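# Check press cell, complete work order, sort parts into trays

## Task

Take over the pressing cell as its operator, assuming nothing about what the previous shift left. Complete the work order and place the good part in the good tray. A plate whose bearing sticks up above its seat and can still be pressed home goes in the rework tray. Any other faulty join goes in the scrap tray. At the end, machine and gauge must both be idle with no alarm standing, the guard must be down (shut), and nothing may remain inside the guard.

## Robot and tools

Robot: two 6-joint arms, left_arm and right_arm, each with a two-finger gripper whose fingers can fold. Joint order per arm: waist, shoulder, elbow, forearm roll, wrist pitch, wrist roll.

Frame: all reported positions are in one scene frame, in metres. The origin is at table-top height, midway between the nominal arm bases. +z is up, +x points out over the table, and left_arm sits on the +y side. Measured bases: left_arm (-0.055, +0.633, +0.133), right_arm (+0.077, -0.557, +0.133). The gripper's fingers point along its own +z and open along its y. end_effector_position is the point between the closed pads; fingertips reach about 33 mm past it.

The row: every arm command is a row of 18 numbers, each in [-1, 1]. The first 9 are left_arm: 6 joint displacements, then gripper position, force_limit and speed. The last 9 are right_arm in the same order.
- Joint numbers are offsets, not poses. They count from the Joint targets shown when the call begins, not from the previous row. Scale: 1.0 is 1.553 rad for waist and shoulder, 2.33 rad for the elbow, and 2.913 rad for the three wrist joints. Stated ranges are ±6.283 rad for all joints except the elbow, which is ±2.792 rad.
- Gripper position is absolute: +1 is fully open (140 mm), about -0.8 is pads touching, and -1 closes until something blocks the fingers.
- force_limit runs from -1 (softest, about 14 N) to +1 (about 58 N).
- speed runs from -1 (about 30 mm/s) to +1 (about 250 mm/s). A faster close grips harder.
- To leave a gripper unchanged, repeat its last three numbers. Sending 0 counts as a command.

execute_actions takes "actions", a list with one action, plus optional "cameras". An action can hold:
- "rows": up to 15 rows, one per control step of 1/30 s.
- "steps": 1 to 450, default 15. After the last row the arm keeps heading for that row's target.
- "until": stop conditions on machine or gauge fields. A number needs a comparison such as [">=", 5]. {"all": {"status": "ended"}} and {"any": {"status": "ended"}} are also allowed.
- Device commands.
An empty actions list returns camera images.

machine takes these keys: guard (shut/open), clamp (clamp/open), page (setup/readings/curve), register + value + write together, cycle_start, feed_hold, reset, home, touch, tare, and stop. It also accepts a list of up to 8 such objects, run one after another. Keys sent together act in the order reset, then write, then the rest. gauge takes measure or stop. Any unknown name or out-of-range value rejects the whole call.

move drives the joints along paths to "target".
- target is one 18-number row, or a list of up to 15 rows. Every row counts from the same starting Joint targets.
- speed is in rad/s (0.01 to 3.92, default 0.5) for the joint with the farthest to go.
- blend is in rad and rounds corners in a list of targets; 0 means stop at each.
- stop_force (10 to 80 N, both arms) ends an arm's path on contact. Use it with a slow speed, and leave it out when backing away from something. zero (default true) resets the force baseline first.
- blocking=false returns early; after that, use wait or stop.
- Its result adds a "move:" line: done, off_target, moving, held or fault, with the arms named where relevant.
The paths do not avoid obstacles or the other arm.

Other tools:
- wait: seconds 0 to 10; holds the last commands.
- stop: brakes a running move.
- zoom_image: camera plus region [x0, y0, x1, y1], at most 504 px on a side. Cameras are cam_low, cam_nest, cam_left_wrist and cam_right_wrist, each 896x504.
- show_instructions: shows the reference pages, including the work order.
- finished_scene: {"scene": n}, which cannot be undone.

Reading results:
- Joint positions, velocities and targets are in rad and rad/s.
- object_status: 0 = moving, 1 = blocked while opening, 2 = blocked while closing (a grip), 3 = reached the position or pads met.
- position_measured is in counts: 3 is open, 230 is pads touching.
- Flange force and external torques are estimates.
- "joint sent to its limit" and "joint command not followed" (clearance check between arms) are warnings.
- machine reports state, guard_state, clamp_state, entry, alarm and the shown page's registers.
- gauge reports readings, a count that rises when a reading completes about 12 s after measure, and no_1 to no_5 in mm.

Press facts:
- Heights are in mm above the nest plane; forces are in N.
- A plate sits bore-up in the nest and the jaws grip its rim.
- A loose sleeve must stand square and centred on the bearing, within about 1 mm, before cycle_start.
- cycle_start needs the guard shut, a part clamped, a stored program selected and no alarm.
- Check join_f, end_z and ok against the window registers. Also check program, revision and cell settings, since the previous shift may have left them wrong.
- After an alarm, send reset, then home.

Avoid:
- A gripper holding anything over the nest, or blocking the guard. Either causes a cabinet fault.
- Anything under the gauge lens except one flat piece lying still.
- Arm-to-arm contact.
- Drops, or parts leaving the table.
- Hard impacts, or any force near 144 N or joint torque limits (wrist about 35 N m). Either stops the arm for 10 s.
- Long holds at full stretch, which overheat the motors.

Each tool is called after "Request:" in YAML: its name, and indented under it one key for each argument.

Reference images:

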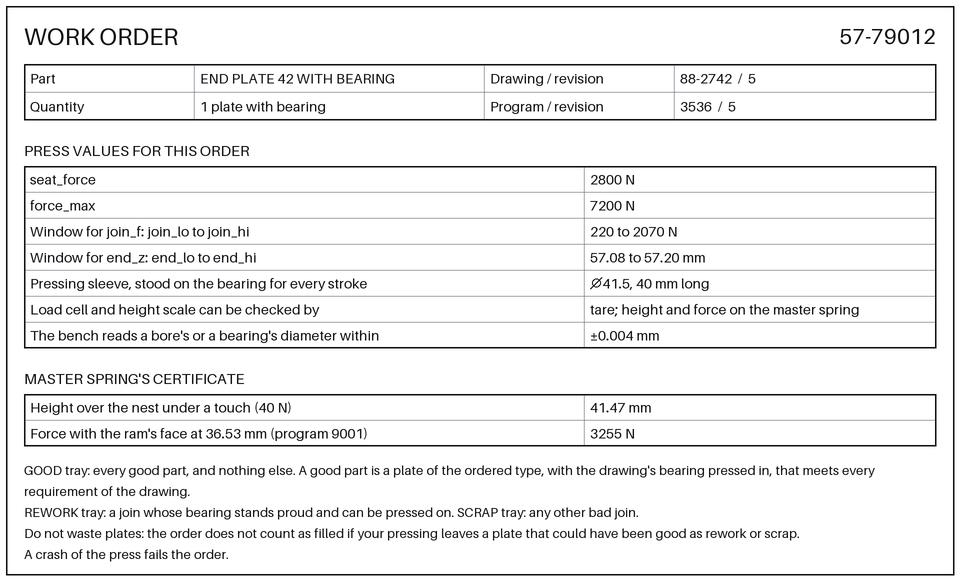

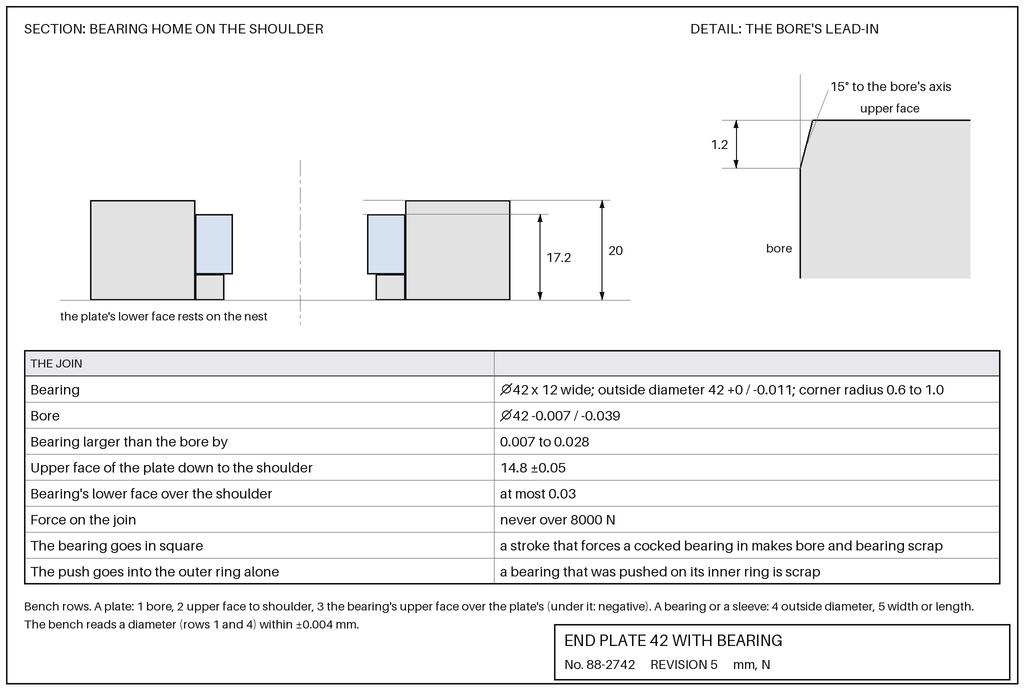

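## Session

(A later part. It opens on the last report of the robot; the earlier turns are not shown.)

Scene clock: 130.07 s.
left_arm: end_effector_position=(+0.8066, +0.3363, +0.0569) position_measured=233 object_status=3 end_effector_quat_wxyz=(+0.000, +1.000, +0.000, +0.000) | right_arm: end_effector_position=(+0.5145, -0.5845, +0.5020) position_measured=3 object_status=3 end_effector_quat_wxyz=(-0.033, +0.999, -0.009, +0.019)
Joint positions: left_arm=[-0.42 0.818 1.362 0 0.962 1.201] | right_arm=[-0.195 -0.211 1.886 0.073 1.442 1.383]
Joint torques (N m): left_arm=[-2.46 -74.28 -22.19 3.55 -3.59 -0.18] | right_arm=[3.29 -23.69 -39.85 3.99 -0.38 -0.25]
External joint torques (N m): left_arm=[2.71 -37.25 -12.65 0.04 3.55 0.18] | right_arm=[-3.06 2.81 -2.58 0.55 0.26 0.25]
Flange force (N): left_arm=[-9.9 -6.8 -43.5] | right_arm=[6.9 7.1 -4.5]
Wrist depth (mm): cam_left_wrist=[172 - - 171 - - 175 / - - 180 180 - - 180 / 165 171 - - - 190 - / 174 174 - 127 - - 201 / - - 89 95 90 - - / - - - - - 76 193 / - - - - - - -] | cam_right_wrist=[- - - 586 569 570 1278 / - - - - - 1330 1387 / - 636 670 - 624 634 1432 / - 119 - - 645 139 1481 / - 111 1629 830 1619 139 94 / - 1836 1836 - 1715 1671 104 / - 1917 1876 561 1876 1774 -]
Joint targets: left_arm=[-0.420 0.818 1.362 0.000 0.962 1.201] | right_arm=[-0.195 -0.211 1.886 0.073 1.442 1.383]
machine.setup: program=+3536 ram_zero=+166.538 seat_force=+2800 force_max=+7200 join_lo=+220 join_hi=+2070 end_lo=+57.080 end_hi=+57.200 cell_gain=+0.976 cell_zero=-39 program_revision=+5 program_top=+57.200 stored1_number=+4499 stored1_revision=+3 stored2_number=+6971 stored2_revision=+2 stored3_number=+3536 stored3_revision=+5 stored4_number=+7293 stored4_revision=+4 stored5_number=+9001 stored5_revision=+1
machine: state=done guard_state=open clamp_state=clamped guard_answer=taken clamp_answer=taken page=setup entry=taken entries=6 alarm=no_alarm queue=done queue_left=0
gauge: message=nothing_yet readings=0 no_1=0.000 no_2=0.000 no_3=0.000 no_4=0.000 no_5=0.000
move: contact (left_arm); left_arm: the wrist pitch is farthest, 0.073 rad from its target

Request:
move:
  target:
    - [0,-0.0541,-0.0142,0,0.0405,0,-1,-1,0,0,0,0,0,0,0,1,1,1]
    - [0,-0.2048,0.0378,0,0.0783,0,-1,-1,0,0,0,0,0,0,0,1,1,1]
    - [-0.0986,-0.2563,0.2691,-0.5220,-0.1334,0.8419,-1,-1,0,0,0,0,0,0,0,1,1,1]
  speed: [0.2,0.6,0.7]
  blend: [0.05,0.1,0]
  cameras: ["cam_left_wrist","cam_nest","cam_low"]

Scene clock: 170.57 s.
left_arm: end_effector_position=(+0.6074, +0.1623, +0.2471) position_measured=233 object_status=3 end_effector_quat_wxyz=(+0.279, +0.877, -0.380, +0.094) | right_arm: end_effector_position=(+0.5145, -0.5845, +0.5020) position_measured=3 object_status=3 end_effector_quat_wxyz=(-0.033, +0.999, -0.009, +0.019)
Joint positions: left_arm=[-0.494 0.461 1.717 -0.75 0.885 2.411] | right_arm=[-0.195 -0.211 1.886 0.073 1.442 1.383]
Joint torques (N m): left_arm=[-29.64 -85.34 -43.91 -2.01 1.42 1.55] | right_arm=[3.01 -23.51 -40.13 4.01 -0.38 -0.32]
External joint torques (N m): left_arm=[29.9 4.78 10.06 3.42 -1.29 -1.53] | right_arm=[-2.77 2.21 -2.46 0.55 0.27 0.32]
External joint torques when the fault began: left_arm=[103.67 7.73 18.88 7.35 -7.9 -5.9]
Flange force (N): left_arm=[-24.4 -28.4 -16.3] | right_arm=[5.9 6.1 -4.4]
Flange force when the fault began (N): left_arm=[-62.8 -98.8 -61.1]
Wrist depth (mm): cam_left_wrist=[- 252 273 307 309 417 2546 / - 247 272 292 303 403 309 / - 250 270 289 350 354 272 / - - 268 126 342 302 236 / - - 89 - 90 261 217 / - - - - - 76 196 / - - - - - - -] | cam_right_wrist=[- - - - - - 1330 / - - - 619 619 - 1417 / 564 - 616 631 609 1473 1425 / - 120 - - - 141 1498 / - 119 1727 1876 1571 1629 95 / - 1849 1810 - 1750 1704 104 / - 1903 1849 500 - - -]
Joint targets: left_arm=[-0.494 0.461 1.717 -0.750 0.885 2.411] | right_arm=[-0.195 -0.211 1.886 0.073 1.442 1.383]
Tool commands: left_gripper/position=-1.0 left_gripper/force_limit=-1.0 left_gripper/speed=+0.003922 right_gripper/position=+1.0 right_gripper/force_limit=+1.0 right_gripper/speed=+1.0
FORCE FAULT: contact force on the left arm reached its limit, and that arm stopped for 10 seconds. The contact can be on any part of that arm, not only on its tool. That arm's remaining commands of this call were not run. That arm's target is now where it stood when the stop ended, not its last command. That arm accepts commands again.
machine.setup: program=+3536 ram_zero=+166.538 seat_force=+2800 force_max=+7200 join_lo=+220 join_hi=+2070 end_lo=+57.080 end_hi=+57.200 cell_gain=+0.976 cell_zero=-39 program_revision=+5 program_top=+57.200 stored1_number=+4499 stored1_revision=+3 stored2_number=+6971 stored2_revision=+2 stored3_number=+3536 stored3_revision=+5 stored4_number=+7293 stored4_revision=+4 stored5_number=+9001 stored5_revision=+1
machine: state=done guard_state=open clamp_state=clamped guard_answer=taken clamp_answer=taken page=setup entry=taken entries=6 alarm=no_alarm queue=done queue_left=0
gauge: message=nothing_yet readings=0 no_1=0.000 no_2=0.000 no_3=0.000 no_4=0.000 no_5=0.000
move: fault (left_arm); path passed 2 of 3 targets; left_arm: the wrist roll is farthest, 1.242 rad from its target
camera_calibration:
cam_left_wrist: T_world_to_cam=[[-0.705609, -0.565772, 0.426636, 0.421266], [-0.650188, 0.756319, -0.072368, 0.290393], [-0.281729, -0.328457, -0.901523, 0.587041], [0, 0, 0, 1]] pos_world=[0.651446, 0.211528, 0.37052]
Images, in order (width x height): cam_low 896x504, cam_nest 896x504, cam_left_wrist 896x504.

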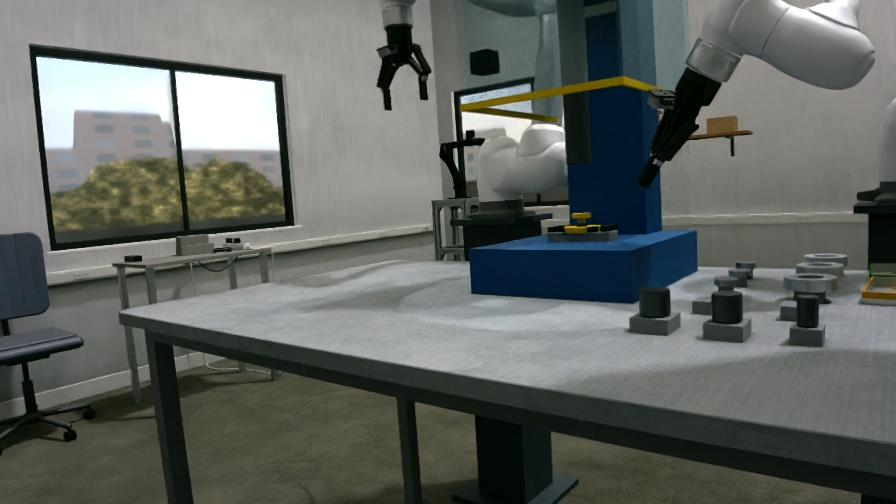

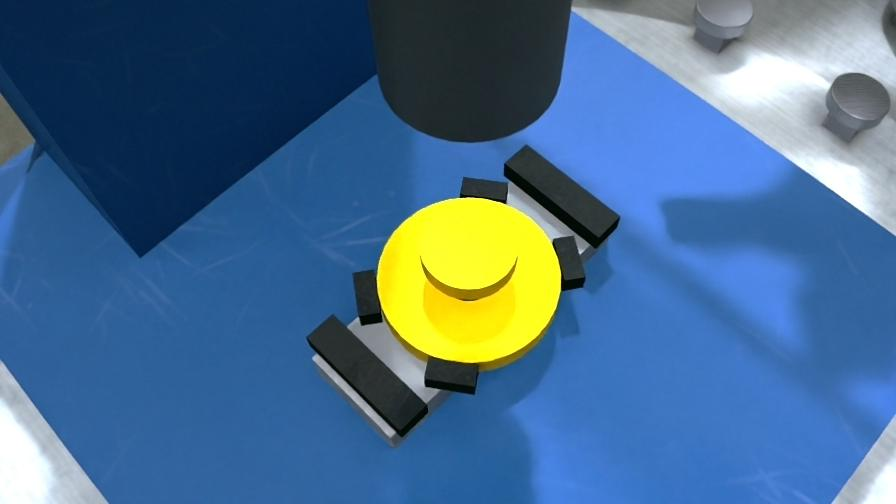

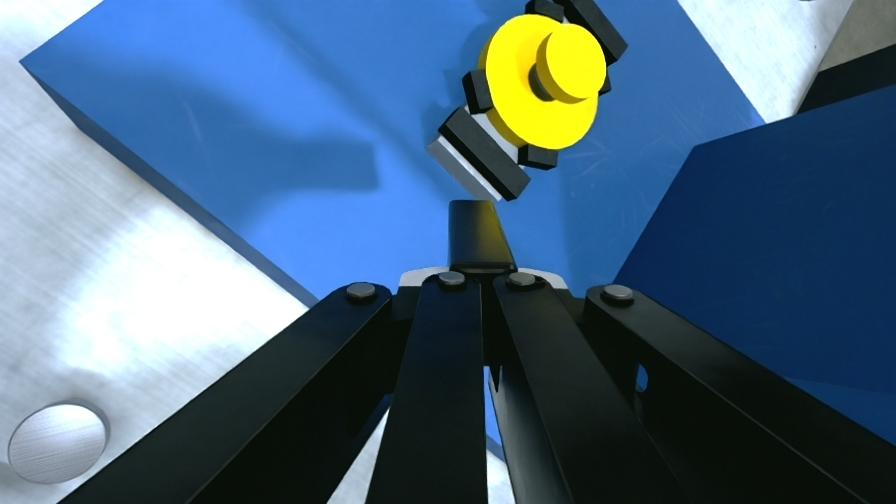

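Request:
move:
  target:
    - [0.0477,0.0251,-0.1146,0.2575,0.1047,-0.4154,-1,-1,0,0,0,0,0,0,0,1,1,1]
    - [0.2215,-0.0844,0.1386,-0.2975,-0.0999,0.4768,-1,-1,0,0,0,0,0,0,0,1,1,1]
    - [-0.0297,-0.0079,0.1387,-0.2975,-0.0999,0.4765,-1,-1,0,0,0,0,0,0,0,1,1,1]
  speed: [0.6,0.8,0.4]
  blend: [0.05,0.05,0]
  cameras: ["cam_left_wrist","cam_nest","cam_low"]

Scene clock: 187.60 s.
left_arm: end_effector_position=(+0.5643, +0.1314, +0.1863) position_measured=233 object_status=3 end_effector_quat_wxyz=(+0.257, +0.719, -0.552, +0.336) | right_arm: end_effector_position=(+0.5145, -0.5845, +0.5020) position_measured=3 object_status=3 end_effector_quat_wxyz=(-0.033, +0.999, -0.009, +0.019)
Joint positions: left_arm=[-0.54 0.448 2.041 -1.616 0.594 3.799] | right_arm=[-0.195 -0.211 1.886 0.073 1.442 1.383]
Joint torques (N m): left_arm=[-2.32 -67.9 -23.82 -1.17 1.29 -0.06] | right_arm=[3.29 -23.59 -39.96 4.02 -0.42 -0.29]
External joint torques (N m): left_arm=[2.41 -1.63 -0.02 0.09 0.04 0.05] | right_arm=[-3.34 3.47 -2.32 0.5 0.3 0.29]
Flange force (N): left_arm=[-0.8 -1.5 -4.7] | right_arm=[7.6 7.7 -4.1]
Wrist depth (mm): cam_left_wrist=[- 327 325 237 331 331 178 / - 292 293 248 283 284 173 / 267 262 264 231 266 260 165 / - 240 243 139 243 240 157 / 221 225 89 96 90 208 174 / - - - - - 76 206 / - - - - - - -] | cam_right_wrist=[- 605 - - 559 569 1358 / - 624 621 - - 591 1310 / - - 644 634 - 1590 1498 / - 119 724 - - 139 1498 / - 119 1671 - 1640 1650 94 / - 104 1798 - 1650 1693 104 / - 1862 1836 574 1798 1762 -]
Joint targets: left_arm=[-0.540 0.448 2.040 -1.616 0.594 3.799] | right_arm=[-0.195 -0.211 1.886 0.073 1.442 1.383]
machine.setup: program=+3536 ram_zero=+166.538 seat_force=+2800 force_max=+7200 join_lo=+220 join_hi=+2070 end_lo=+57.080 end_hi=+57.200 cell_gain=+0.976 cell_zero=-39 program_revision=+5 program_top=+57.200 stored1_number=+4499 stored1_revision=+3 stored2_number=+6971 stored2_revision=+2 stored3_number=+3536 stored3_revision=+5 stored4_number=+7293 stored4_revision=+4 stored5_number=+9001 stored5_revision=+1
machine: state=done guard_state=open clamp_state=clamped guard_answer=taken clamp_answer=taken page=setup entry=taken entries=6 alarm=no_alarm queue=done queue_left=0
gauge: message=nothing_yet readings=0 no_1=0.000 no_2=0.000 no_3=0.000 no_4=0.000 no_5=0.000
move: done
camera_calibration:
cam_left_wrist: T_world_to_cam=[[-0.962707, -0.27017, 0.0142818, 0.582305], [-0.239761, 0.827514, -0.507676, 0.121437], [0.12534, -0.492167, -0.86143, 0.29425], [0, 0, 0, 1]] pos_world=[0.552823, 0.20165, 0.30681]
Images, in order (width x height): cam_low 896x504, cam_nest 896x504, cam_left_wrist 896x504.

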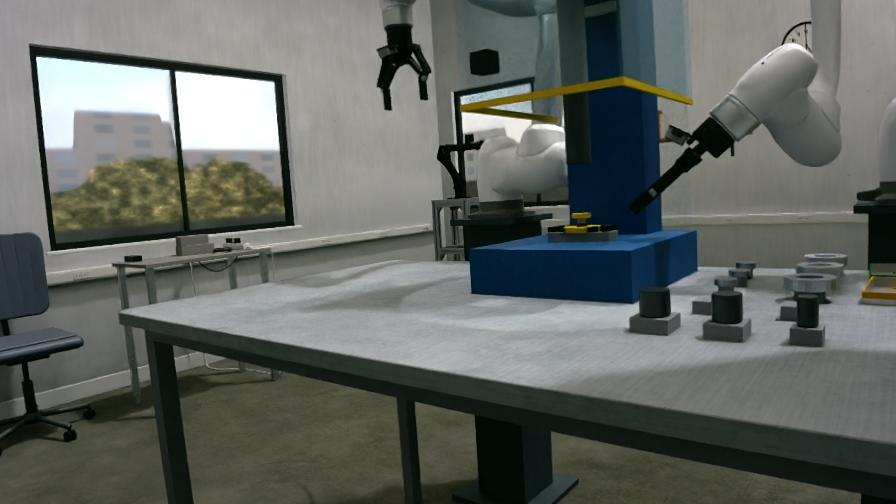

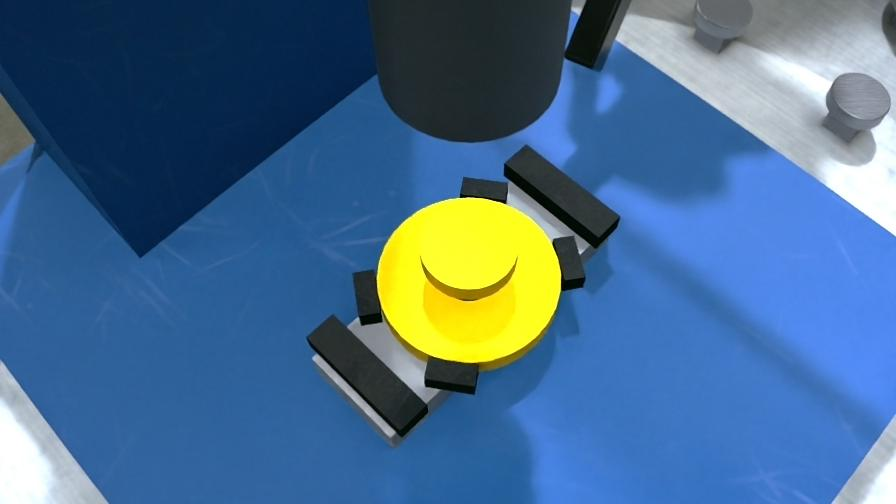

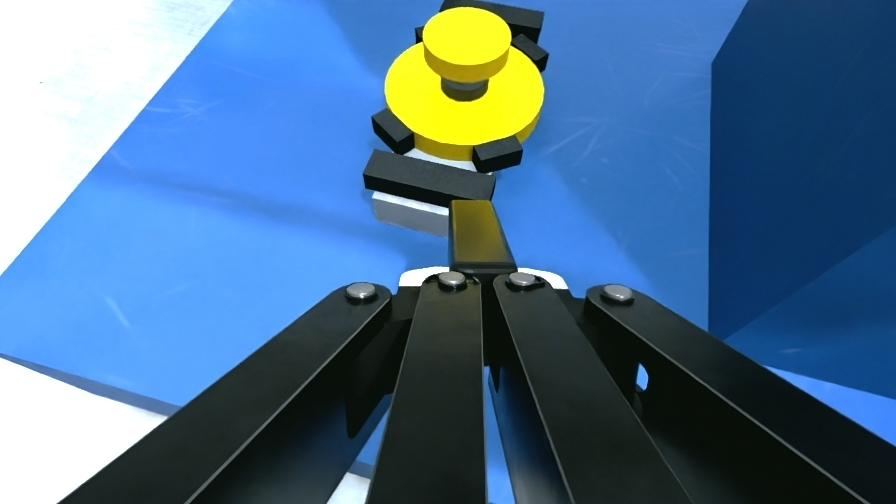

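Request:
execute_actions:
  actions:
    - {"machine":{"clamp":"open"},"rows":[[0,0,0,0,0,0,1,-1,0,0,0,0,0,0,0,1,1,1]],"steps":80}
  cameras: ["cam_nest"]

Request:
move:
  target: [-0.0788,0.0937,-0.0615,-0.0382,-0.0249,0.0055,1,-1,0,0,0,0,0,0,0,1,1,1]
  speed: 0.1
  stop_force: 15
  cameras: ["cam_left_wrist","cam_nest","cam_low"]

Scene clock: 201.40 s.
left_arm: end_effector_position=(+0.5643, +0.1314, +0.1863) position_measured=3 object_status=3 end_effector_quat_wxyz=(+0.257, +0.719, -0.552, +0.336) | right_arm: end_effector_position=(+0.5145, -0.5845, +0.5020) position_measured=3 object_status=3 end_effector_quat_wxyz=(-0.033, +0.999, -0.009, +0.019)
Joint positions: left_arm=[-0.54 0.448 2.04 -1.616 0.594 3.799] | right_arm=[-0.195 -0.211 1.886 0.073 1.442 1.383]
Joint torques (N m): left_arm=[-2 -68.22 -24.03 -1.11 1.28 -0.11] | right_arm=[3.34 -23.66 -39.97 4.04 -0.43 -0.29]
External joint torques (N m): left_arm=[2.13 -1.08 0.28 0.05 0.02 0.11] | right_arm=[-3.1 2.74 -2.49 0.51 0.32 0.29]
Flange force (N): left_arm=[-1.5 -1.0 -3.7] | right_arm=[6.7 7.0 -4.5]
Wrist depth (mm): cam_left_wrist=[502 493 318 237 321 322 205 / - 284 293 247 288 289 176 / 382 263 264 230 266 241 177 / - 127 242 239 243 148 152 / - 118 222 223 223 218 110 / 92 205 206 206 208 207 100 / - - 207 192 195 193 192] | cam_right_wrist=[- - - 594 - 559 1358 / 544 - 641 611 616 - 1351 / - - - 652 606 1516 1473 / - 120 - - - 139 1525 / - 119 1650 849 1750 1590 94 / - 1810 1849 667 1727 1704 104 / - 1960 1960 576 1798 1750 -]
Joint targets: left_arm=[-0.540 0.448 2.040 -1.616 0.594 3.799] | right_arm=[-0.195 -0.211 1.886 0.073 1.442 1.383]
machine.setup: program=+3536 ram_zero=+166.538 seat_force=+2800 force_max=+7200 join_lo=+220 join_hi=+2070 end_lo=+57.080 end_hi=+57.200 cell_gain=+0.976 cell_zero=-39 program_revision=+5 program_top=+57.200 stored1_number=+4499 stored1_revision=+3 stored2_number=+6971 stored2_revision=+2 stored3_number=+3536 stored3_revision=+5 stored4_number=+7293 stored4_revision=+4 stored5_number=+9001 stored5_revision=+1
machine: state=idle guard_state=open clamp_state=open guard_answer=taken clamp_answer=taken page=setup entry=taken entries=6 alarm=no_alarm queue=done queue_left=0
gauge: message=nothing_yet readings=0 no_1=0.000 no_2=0.000 no_3=0.000 no_4=0.000 no_5=0.000
Images, in order (width x height): cam_nest 896x504.

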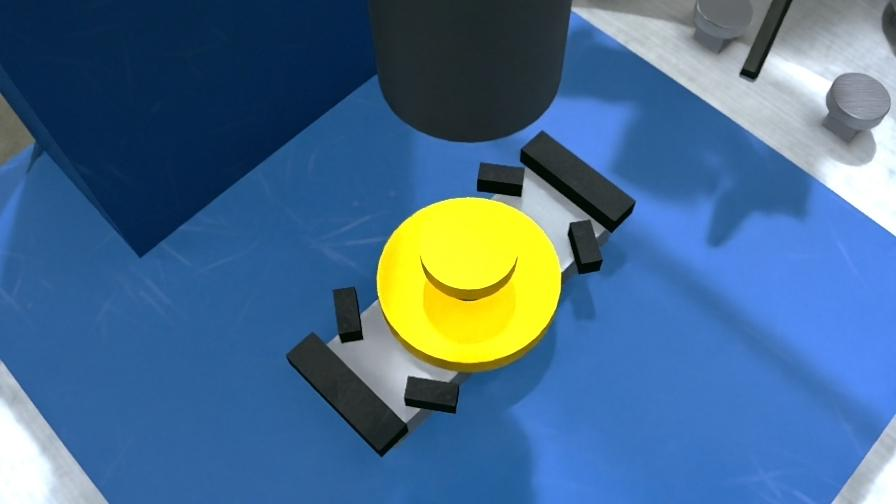

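Scene clock: 203.53 s.
left_arm: end_effector_position=(+0.5917, +0.0213, +0.1406) position_measured=3 object_status=3 end_effector_quat_wxyz=(+0.257, +0.719, -0.552, +0.335) | right_arm: end_effector_position=(+0.5145, -0.5845, +0.5020) position_measured=3 object_status=3 end_effector_quat_wxyz=(-0.033, +0.999, -0.009, +0.019)
Joint positions: left_arm=[-0.663 0.594 1.897 -1.728 0.521 3.815] | right_arm=[-0.195 -0.211 1.886 0.073 1.442 1.383]
Joint torques (N m): left_arm=[-2.26 -80.33 -23.62 -1.38 1.35 -0.11] | right_arm=[3.1 -23.56 -39.93 3.95 -0.37 -0.3]
External joint torques (N m): left_arm=[2.64 -1.91 -0.18 0.17 -0.05 0.11] | right_arm=[-2.93 2.68 -2.55 0.6 0.26 0.3]
Flange force (N): left_arm=[-0.3 -2.1 -4.6] | right_arm=[6.8 6.6 -4.5]
Wrist depth (mm): cam_left_wrist=[406 252 253 255 257 256 252 / 372 222 228 186 197 230 231 / - 202 202 129 189 208 202 / 189 127 184 151 184 148 185 / - 118 153 144 172 170 110 / 92 157 141 139 159 160 100 / - 151 122 119 151 151 152] | cam_right_wrist=[- - - 578 591 566 1351 / - 644 - 570 582 1317 1372 / - - - 634 608 - 1440 / - 120 710 674 652 139 1490 / - 119 1715 887 1650 1619 94 / - 1849 1862 - 1704 1727 104 / - 1889 1960 564 1903 1798 -]
Joint targets: left_arm=[-0.663 0.594 1.897 -1.728 0.521 3.815] | right_arm=[-0.195 -0.211 1.886 0.073 1.442 1.383]
machine.setup: program=+3536 ram_zero=+166.538 seat_force=+2800 force_max=+7200 join_lo=+220 join_hi=+2070 end_lo=+57.080 end_hi=+57.200 cell_gain=+0.976 cell_zero=-39 program_revision=+5 program_top=+57.200 stored1_number=+4499 stored1_revision=+3 stored2_number=+6971 stored2_revision=+2 stored3_number=+3536 stored3_revision=+5 stored4_number=+7293 stored4_revision=+4 stored5_number=+9001 stored5_revision=+1
machine: state=idle guard_state=open clamp_state=open guard_answer=taken clamp_answer=taken page=setup entry=taken entries=6 alarm=no_alarm queue=done queue_left=0
gauge: message=nothing_yet readings=0 no_1=0.000 no_2=0.000 no_3=0.000 no_4=0.000 no_5=0.000
move: done
camera_calibration:
cam_left_wrist: T_world_to_cam=[[-0.962837, -0.269618, 0.0158617, 0.579416], [-0.240071, 0.827455, -0.507625, 0.196052], [0.12374, -0.492568, -0.861432, 0.198253], [0, 0, 0, 1]] pos_world=[0.580417, 0.0916497, 0.261112]
Images, in order (width x height): cam_low 896x504, cam_nest 896x504, cam_left_wrist 896x504.

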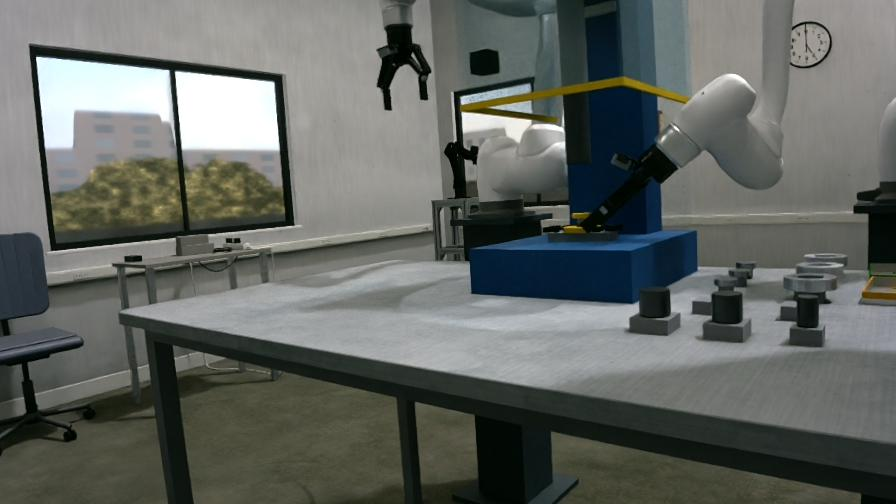

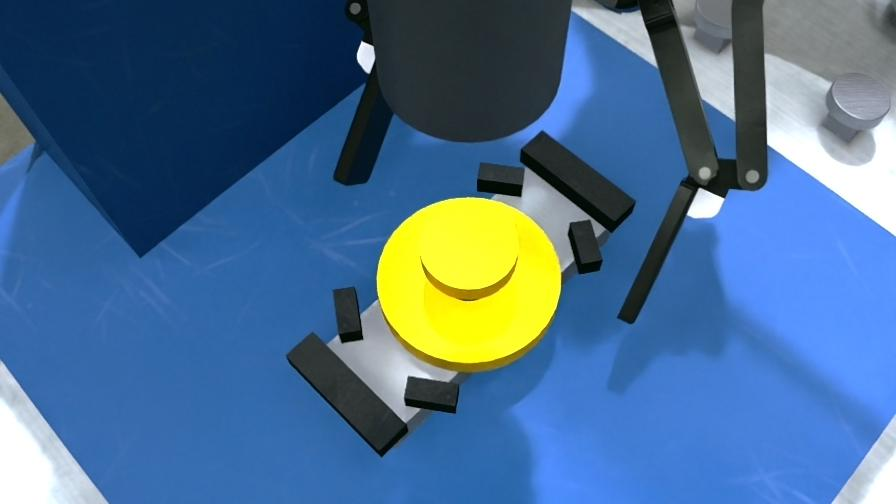

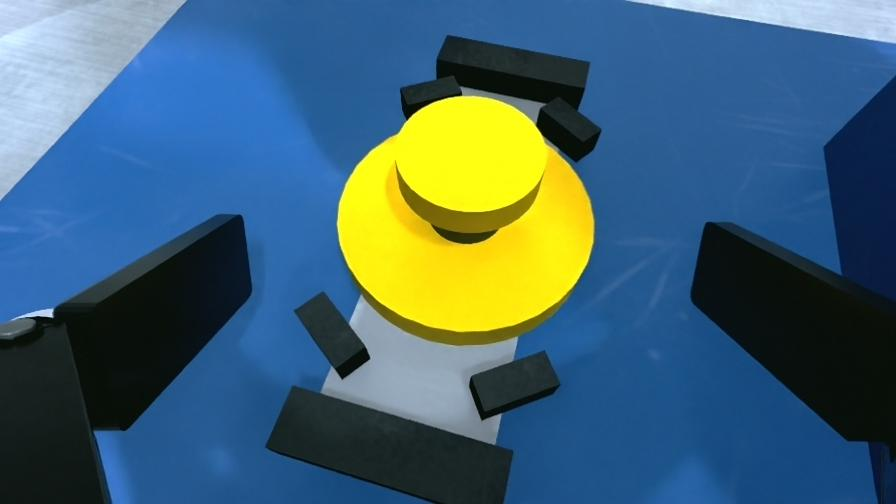

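Request:
execute_actions:
  actions:
    - {"rows":[[0,0,0,0,0,0,-1,0,-1,0,0,0,0,0,0,1,1,1]],"steps":150}
  cameras: ["cam_left_wrist","cam_nest"]

Scene clock: 210.53 s.
left_arm: end_effector_position=(+0.5916, +0.0213, +0.1406) position_measured=97 object_status=2 end_effector_quat_wxyz=(+0.257, +0.719, -0.552, +0.335) | right_arm: end_effector_position=(+0.5145, -0.5845, +0.5020) position_measured=3 object_status=3 end_effector_quat_wxyz=(-0.033, +0.999, -0.009, +0.019)
Joint positions: left_arm=[-0.663 0.594 1.897 -1.728 0.521 3.815] | right_arm=[-0.195 -0.211 1.886 0.073 1.442 1.383]
Joint torques (N m): left_arm=[-83.73 -86.31 23.62 8.68 32.36 -1.44] | right_arm=[3.41 -23.71 -40 3.98 -0.4 -0.32]
External joint torques (N m): left_arm=[83.6 3.42 -47.62 -9.94 -31 1.45] | right_arm=[-3.45 3.83 -2.23 0.54 0.27 0.32]
Flange force (N): left_arm=[-6.2 -121.0 21.1] | right_arm=[8.0 8.0 -3.8]
Wrist depth (mm): cam_left_wrist=[- 257 256 257 258 258 254 / - 225 229 187 192 230 225 / - 207 207 132 167 209 205 / 185 189 142 153 150 191 188 / - 78 139 145 172 106 86 / - - 157 140 160 - - / - - 146 120 153 - -] | cam_right_wrist=[530 - 587 - 585 - 1323 / 535 - 612 612 606 - 1259 / 567 665 653 - - 1409 1432 / - 119 670 - - 139 1516 / - 111 1738 - 1715 - 94 / - 104 - 574 - 1704 104 / - 1946 1862 573 1862 1762 -]
Joint targets: left_arm=[-0.663 0.594 1.897 -1.728 0.521 3.815] | right_arm=[-0.195 -0.211 1.886 0.073 1.442 1.383]
machine.setup: program=+3536 ram_zero=+166.538 seat_force=+2800 force_max=+7200 join_lo=+220 join_hi=+2070 end_lo=+57.080 end_hi=+57.200 cell_gain=+0.976 cell_zero=-39 program_revision=+5 program_top=+57.200 stored1_number=+4499 stored1_revision=+3 stored2_number=+6971 stored2_revision=+2 stored3_number=+3536 stored3_revision=+5 stored4_number=+7293 stored4_revision=+4 stored5_number=+9001 stored5_revision=+1
machine: state=idle guard_state=open clamp_state=open guard_answer=taken clamp_answer=taken page=setup entry=taken entries=6 alarm=no_alarm queue=done queue_left=0
gauge: message=nothing_yet readings=0 no_1=0.000 no_2=0.000 no_3=0.000 no_4=0.000 no_5=0.000
camera_calibration:
cam_left_wrist: T_world_to_cam=[[-0.96286, -0.269538, 0.0158127, 0.579408], [-0.239978, 0.827481, -0.507627, 0.196079], [0.12374, -0.492568, -0.861432, 0.198204], [0, 0, 0, 1]] pos_world=[0.580418, 0.0915499, 0.261112]
Images, in order (width x height): cam_nest 896x504, cam_left_wrist 896x504.

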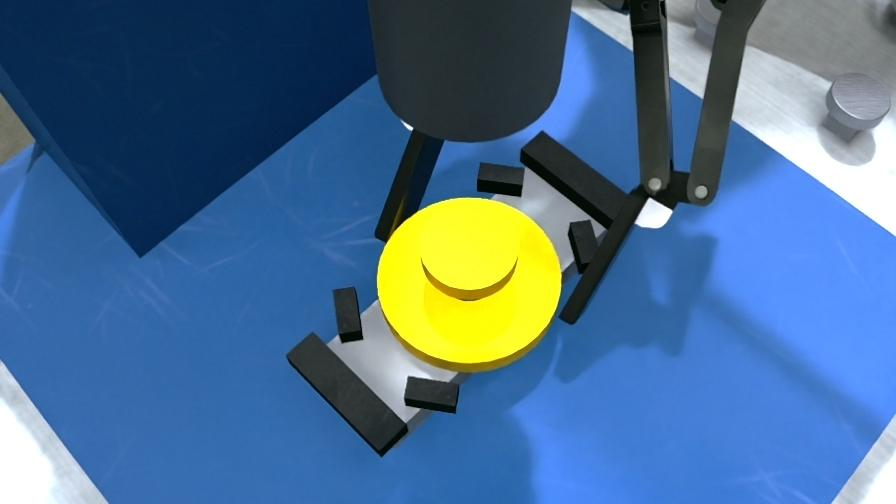

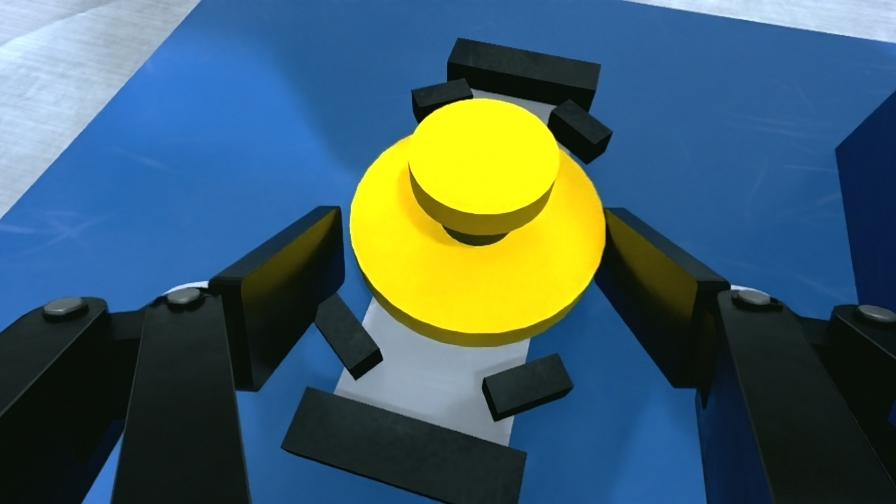

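Request:
execute_actions:
  actions:
    - {"rows":[[0,0,0,0,0,0,1,0,-1,0,0,0,0,0,0,1,1,1]],"steps":75}

Request:
move:
  target:
    - [0.0788,-0.0937,0.0615,0.0382,0.0249,-0.0055,1,0,-1,0,0,0,0,0,0,1,1,1]
    - [0.1789,0.0130,0.0061,0.0777,0.1511,0.0579,1,0,-1,0,0,0,0,0,0,1,1,1]
  speed: [0.2,0.4]
  cameras: ["cam_left_wrist","cam_nest"]

Scene clock: 238.90 s.
left_arm: end_effector_position=(+0.5917, +0.0213, +0.1406) position_measured=3 object_status=3 end_effector_quat_wxyz=(+0.257, +0.719, -0.552, +0.335) | right_arm: end_effector_position=(+0.5145, -0.5845, +0.5020) position_measured=3 object_status=3 end_effector_quat_wxyz=(-0.033, +0.999, -0.009, +0.019)
Joint positions: left_arm=[-0.663 0.594 1.897 -1.728 0.521 3.815] | right_arm=[-0.195 -0.211 1.886 0.073 1.442 1.383]
Joint torques (N m): left_arm=[-2.33 -81.18 -24.03 -1.41 1.31 -0.07] | right_arm=[3.47 -23.82 -39.87 4.07 -0.38 -0.35]
External joint torques (N m): left_arm=[2.64 -1.85 0.09 0.18 0.02 0.07] | right_arm=[-3.25 3.18 -2.44 0.47 0.26 0.35]
Flange force (N): left_arm=[-0.5 -1.8 -4.9] | right_arm=[7.3 7.3 -4.3]
Wrist depth (mm): cam_left_wrist=[407 - 255 255 256 250 249 / 366 223 228 186 197 229 225 / - 206 203 129 189 207 200 / 191 127 185 152 186 148 185 / - 118 152 144 172 170 110 / 92 158 141 139 159 163 99 / - 151 123 119 150 150 151] | cam_right_wrist=[- - 572 581 - - 1323 / - 624 - 608 569 1337 1448 / - - - 641 - 628 1473 / 557 120 - - 667 139 1473 / - 119 1693 - 1561 139 94 / - 1810 1798 - - 1682 104 / - 1661 1862 572 1774 1960 -]
Joint targets: left_arm=[-0.663 0.594 1.897 -1.728 0.521 3.815] | right_arm=[-0.195 -0.211 1.886 0.073 1.442 1.383]
machine.setup: program=+3536 ram_zero=+166.538 seat_force=+2800 force_max=+7200 join_lo=+220 join_hi=+2070 end_lo=+57.080 end_hi=+57.200 cell_gain=+0.976 cell_zero=-39 program_revision=+5 program_top=+57.200 stored1_number=+4499 stored1_revision=+3 stored2_number=+6971 stored2_revision=+2 stored3_number=+3536 stored3_revision=+5 stored4_number=+7293 stored4_revision=+4 stored5_number=+9001 stored5_revision=+1
machine: state=idle guard_state=open clamp_state=open guard_answer=taken clamp_answer=taken page=setup entry=taken entries=6 alarm=no_alarm queue=done queue_left=0
gauge: message=nothing_yet readings=0 no_1=0.000 no_2=0.000 no_3=0.000 no_4=0.000 no_5=0.000

Scene clock: 241.10 s.
left_arm: end_effector_position=(+0.5990, +0.1544, +0.1697) position_measured=3 object_status=3 end_effector_quat_wxyz=(+0.353, +0.613, -0.612, +0.354) | right_arm: end_effector_position=(+0.5145, -0.5845, +0.5020) position_measured=3 object_status=3 end_effector_quat_wxyz=(-0.033, +0.999, -0.009, +0.019)
Joint positions: left_arm=[-0.385 0.614 1.911 -1.501 0.961 3.984] | right_arm=[-0.195 -0.211 1.886 0.073 1.442 1.383]
Joint torques (N m): left_arm=[-2.43 -80.26 -21.93 -1.26 1.74 -0.08] | right_arm=[3.29 -23.3 -39.97 4 -0.38 -0.28]
External joint torques (N m): left_arm=[2.64 -2.22 0.14 0.13 0.05 0.08] | right_arm=[-3.19 2.19 -2.55 0.55 0.27 0.28]
Flange force (N): left_arm=[0.4 1.0 -5.5] | right_arm=[5.8 7.2 -4.6]
Wrist depth (mm): cam_left_wrist=[- - 369 255 377 282 190 / - - 309 256 314 281 189 / - - 264 224 268 262 196 / - 127 232 233 235 148 217 / - 118 206 212 209 200 110 / 92 181 185 186 188 188 100 / - 196 196 194 192 191 188] | cam_right_wrist=[- 595 587 589 564 1552 1372 / - 628 - - 613 1456 1379 / 576 - - - 611 624 1465 / - 129 - 636 - 139 1498 / - 119 1682 - 1682 1629 94 / - 1823 1823 - 1774 1715 104 / - 1903 1975 578 1774 1774 -]
Joint targets: left_arm=[-0.385 0.614 1.911 -1.501 0.961 3.984] | right_arm=[-0.195 -0.211 1.886 0.073 1.442 1.383]
machine.setup: program=+3536 ram_zero=+166.538 seat_force=+2800 force_max=+7200 join_lo=+220 join_hi=+2070 end_lo=+57.080 end_hi=+57.200 cell_gain=+0.976 cell_zero=-39 program_revision=+5 program_top=+57.200 stored1_number=+4499 stored1_revision=+3 stored2_number=+6971 stored2_revision=+2 stored3_number=+3536 stored3_revision=+5 stored4_number=+7293 stored4_revision=+4 stored5_number=+9001 stored5_revision=+1
machine: state=idle guard_state=open clamp_state=open guard_answer=taken clamp_answer=taken page=setup entry=taken entries=6 alarm=no_alarm queue=done queue_left=0
gauge: message=nothing_yet readings=0 no_1=0.000 no_2=0.000 no_3=0.000 no_4=0.000 no_5=0.000
move: done
camera_calibration:
cam_left_wrist: T_world_to_cam=[[-0.999819, -0.00867153, 0.0169611, 0.603606], [-0.0176124, 0.76005, -0.649626, 0.00370567], [-0.00725805, -0.649807, -0.760065, 0.373523], [0, 0, 0, 1]] pos_world=[0.606273, 0.245135, 0.276071]
Images, in order (width x height): cam_nest 896x504, cam_left_wrist 896x504.

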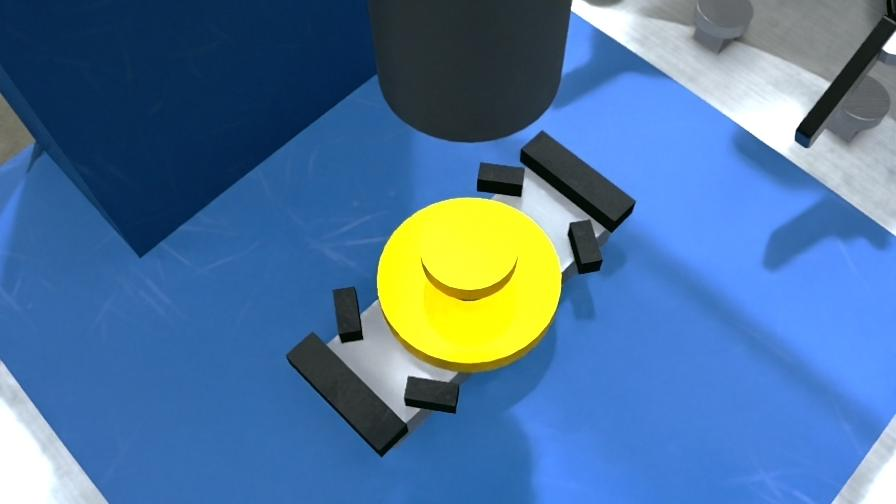

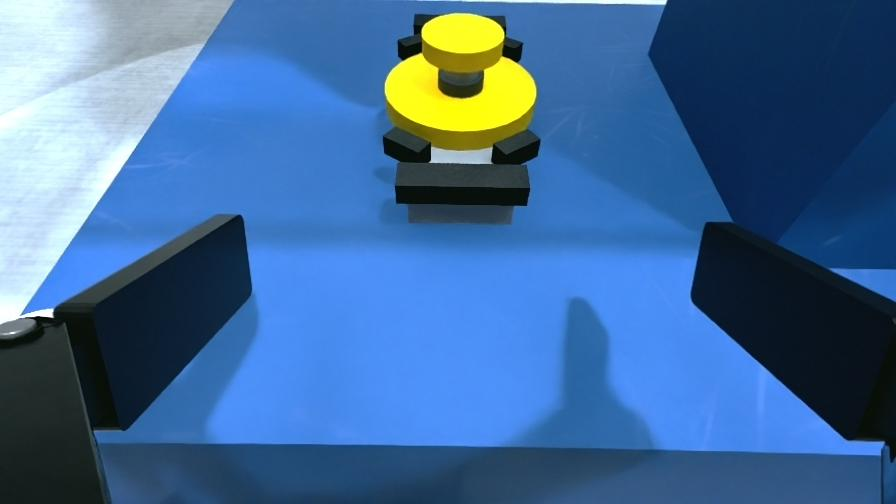

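Request:
move:
  target: [-0.1086,0.0564,-0.0418,-0.0444,-0.0337,-0.0043,1,0,-1,0,0,0,0,0,0,1,1,1]
  speed: 0.1
  stop_force: 15
  cameras: ["cam_left_wrist","cam_nest"]

Request:
execute_actions:
  actions:
    - {"rows":[[0,0,0,0,0,0,-1,0,-1,0,0,0,0,0,0,1,1,1]],"steps":130}
  cameras: ["cam_left_wrist","cam_nest"]

Scene clock: 246.43 s.
left_arm: end_effector_position=(+0.5993, +0.0245, +0.1396) position_measured=3 object_status=3 end_effector_quat_wxyz=(+0.353, +0.612, -0.612, +0.354) | right_arm: end_effector_position=(+0.5145, -0.5845, +0.5020) position_measured=3 object_status=3 end_effector_quat_wxyz=(-0.033, +0.999, -0.009, +0.019)
Joint positions: left_arm=[-0.553 0.702 1.814 -1.631 0.863 3.972] | right_arm=[-0.195 -0.211 1.886 0.073 1.442 1.383]
Joint torques (N m): left_arm=[-2.66 -88.58 -22.39 -1.55 1.75 -0.08] | right_arm=[3.65 -23.74 -39.98 4.01 -0.41 -0.29]
External joint torques (N m): left_arm=[2.8 -1.59 -0.07 0.18 0.02 0.08] | right_arm=[-3.57 3.08 -2.26 0.51 0.3 0.29]
Flange force (N): left_arm=[-0.2 -0.8 -4.7] | right_arm=[6.7 8.2 -4.1]
Wrist depth (mm): cam_left_wrist=[- 301 285 299 301 300 189 / 426 255 257 151 260 261 189 / - 219 220 133 216 223 188 / - 127 188 151 185 148 179 / - 118 167 141 146 165 110 / 92 151 151 134 134 156 99 / - 140 138 111 113 141 140] | cam_right_wrist=[- 618 605 - - - 1351 / - 662 615 - 625 574 1402 / 573 642 663 690 627 599 1425 / - 120 672 699 670 139 1507 / - 111 1715 1432 1571 - 94 / - 1849 1810 - 1715 1774 104 / - 1931 1946 572 1810 1798 -]
Joint targets: left_arm=[-0.553 0.702 1.814 -1.631 0.863 3.972] | right_arm=[-0.195 -0.211 1.886 0.073 1.442 1.383]
machine.setup: program=+3536 ram_zero=+166.538 seat_force=+2800 force_max=+7200 join_lo=+220 join_hi=+2070 end_lo=+57.080 end_hi=+57.200 cell_gain=+0.976 cell_zero=-39 program_revision=+5 program_top=+57.200 stored1_number=+4499 stored1_revision=+3 stored2_number=+6971 stored2_revision=+2 stored3_number=+3536 stored3_revision=+5 stored4_number=+7293 stored4_revision=+4 stored5_number=+9001 stored5_revision=+1
machine: state=idle guard_state=open clamp_state=open guard_answer=taken clamp_answer=taken page=setup entry=taken entries=6 alarm=no_alarm queue=done queue_left=0
gauge: message=nothing_yet readings=0 no_1=0.000 no_2=0.000 no_3=0.000 no_4=0.000 no_5=0.000
move: done
camera_calibration:
cam_left_wrist: T_world_to_cam=[[-0.999827, -0.00850014, 0.0165478, 0.603378], [-0.0172125, 0.760143, -0.649528, 0.0826855], [-0.00705759, -0.6497, -0.760158, 0.266061], [0, 0, 0, 1]] pos_world=[0.606575, 0.115136, 0.24597]
Images, in order (width x height): cam_nest 896x504, cam_left_wrist 896x504.

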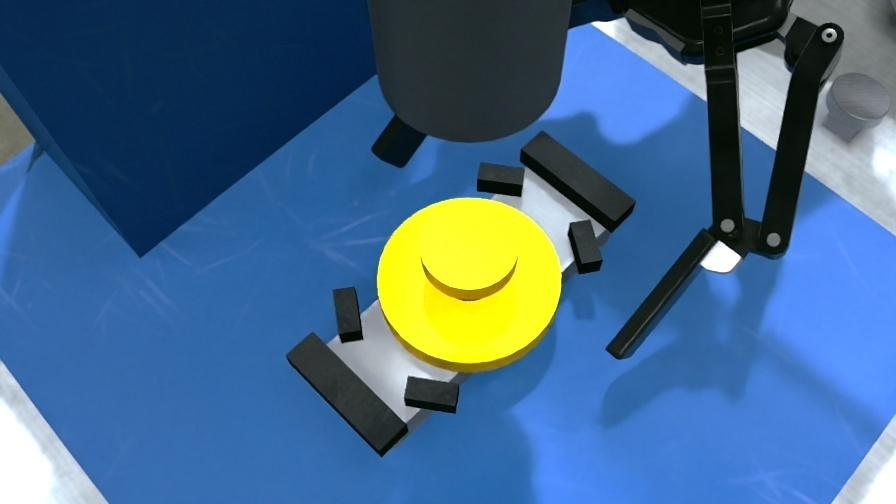

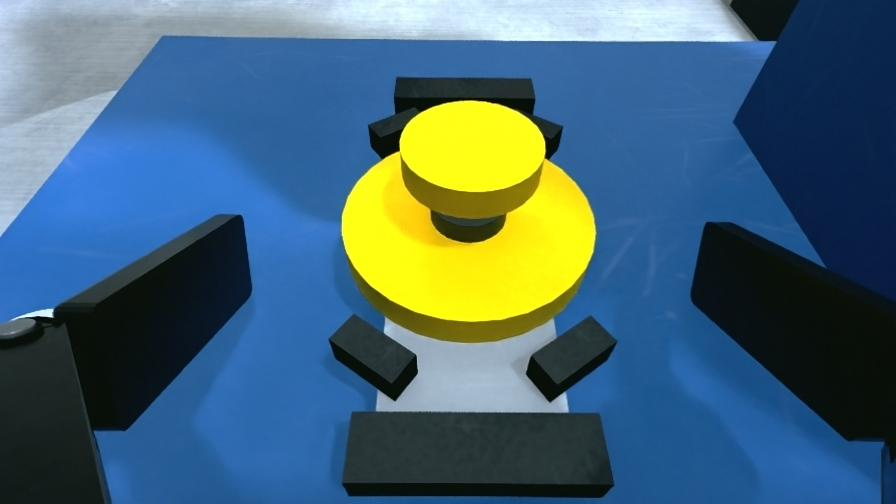

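Scene clock: 250.97 s.
left_arm: end_effector_position=(+0.5993, +0.0245, +0.1396) position_measured=105 object_status=2 end_effector_quat_wxyz=(+0.353, +0.612, -0.612, +0.354) | right_arm: end_effector_position=(+0.5145, -0.5845, +0.5020) position_measured=3 object_status=3 end_effector_quat_wxyz=(-0.033, +0.999, -0.009, +0.019)
Joint positions: left_arm=[-0.553 0.702 1.814 -1.631 0.863 3.972] | right_arm=[-0.195 -0.211 1.886 0.073 1.442 1.383]
Joint torques (N m): left_arm=[-11.01 -77.69 -19.09 -0.23 0.75 -0.24] | right_arm=[3.17 -23.78 -40.04 3.98 -0.42 -0.37]
External joint torques (N m): left_arm=[11.13 -12.54 -3.36 -1.17 1.04 0.24] | right_arm=[-2.89 2.98 -2.49 0.58 0.3 0.36]
Flange force (N): left_arm=[5.2 -1.2 -21.3] | right_arm=[7.2 6.4 -4.4]
Wrist depth (mm): cam_left_wrist=[506 - 297 297 301 298 189 / - 248 257 151 256 260 188 / - 219 221 133 175 223 179 / 192 193 136 152 148 194 180 / - 87 128 140 140 104 95 / - 88 148 133 134 - - / - - 136 111 114 - -] | cam_right_wrist=[- - 579 - - 605 1323 / 549 - 611 - 582 585 1409 / 555 625 612 641 - 1409 1448 / 561 120 - 647 660 139 1425 / - 119 1727 728 1590 1580 94 / - 1862 1798 - 1762 1727 104 / - 1931 1917 564 1823 1823 -]
Joint targets: left_arm=[-0.553 0.702 1.814 -1.631 0.863 3.972] | right_arm=[-0.195 -0.211 1.886 0.073 1.442 1.383]
machine.setup: program=+3536 ram_zero=+166.538 seat_force=+2800 force_max=+7200 join_lo=+220 join_hi=+2070 end_lo=+57.080 end_hi=+57.200 cell_gain=+0.976 cell_zero=-39 program_revision=+5 program_top=+57.200 stored1_number=+4499 stored1_revision=+3 stored2_number=+6971 stored2_revision=+2 stored3_number=+3536 stored3_revision=+5 stored4_number=+7293 stored4_revision=+4 stored5_number=+9001 stored5_revision=+1
machine: state=idle guard_state=open clamp_state=open guard_answer=taken clamp_answer=taken page=setup entry=taken entries=6 alarm=no_alarm queue=done queue_left=0
gauge: message=nothing_yet readings=0 no_1=0.000 no_2=0.000 no_3=0.000 no_4=0.000 no_5=0.000
camera_calibration:
cam_left_wrist: T_world_to_cam=[[-0.999827, -0.00850014, 0.0165478, 0.603378], [-0.0172125, 0.760143, -0.649528, 0.0826855], [-0.00705759, -0.6497, -0.760158, 0.266061], [0, 0, 0, 1]] pos_world=[0.606575, 0.115136, 0.24597]
Images, in order (width x height): cam_nest 896x504, cam_left_wrist 896x504.

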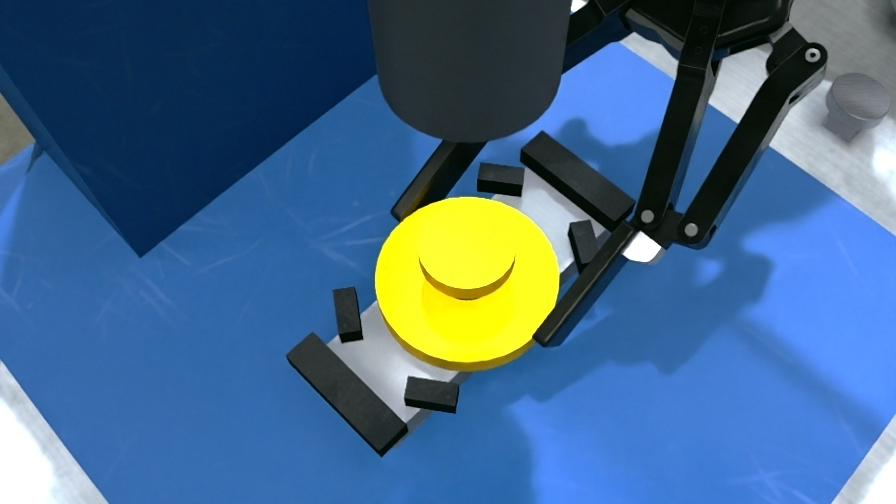

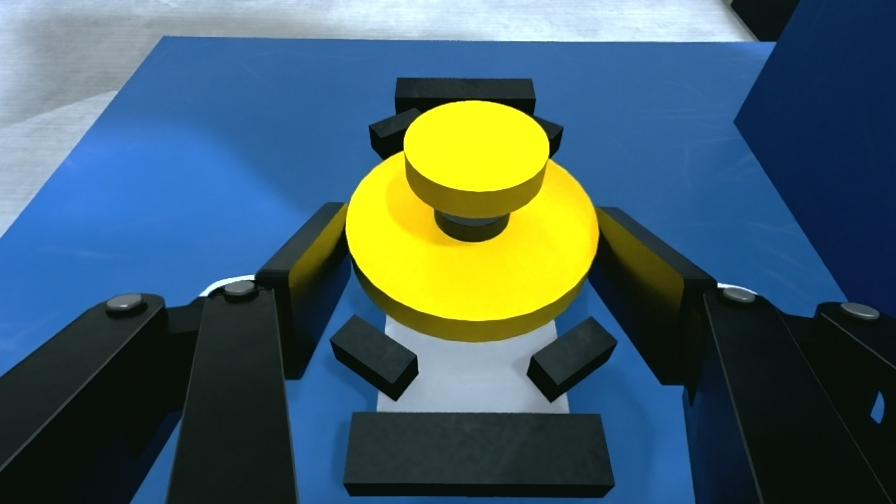

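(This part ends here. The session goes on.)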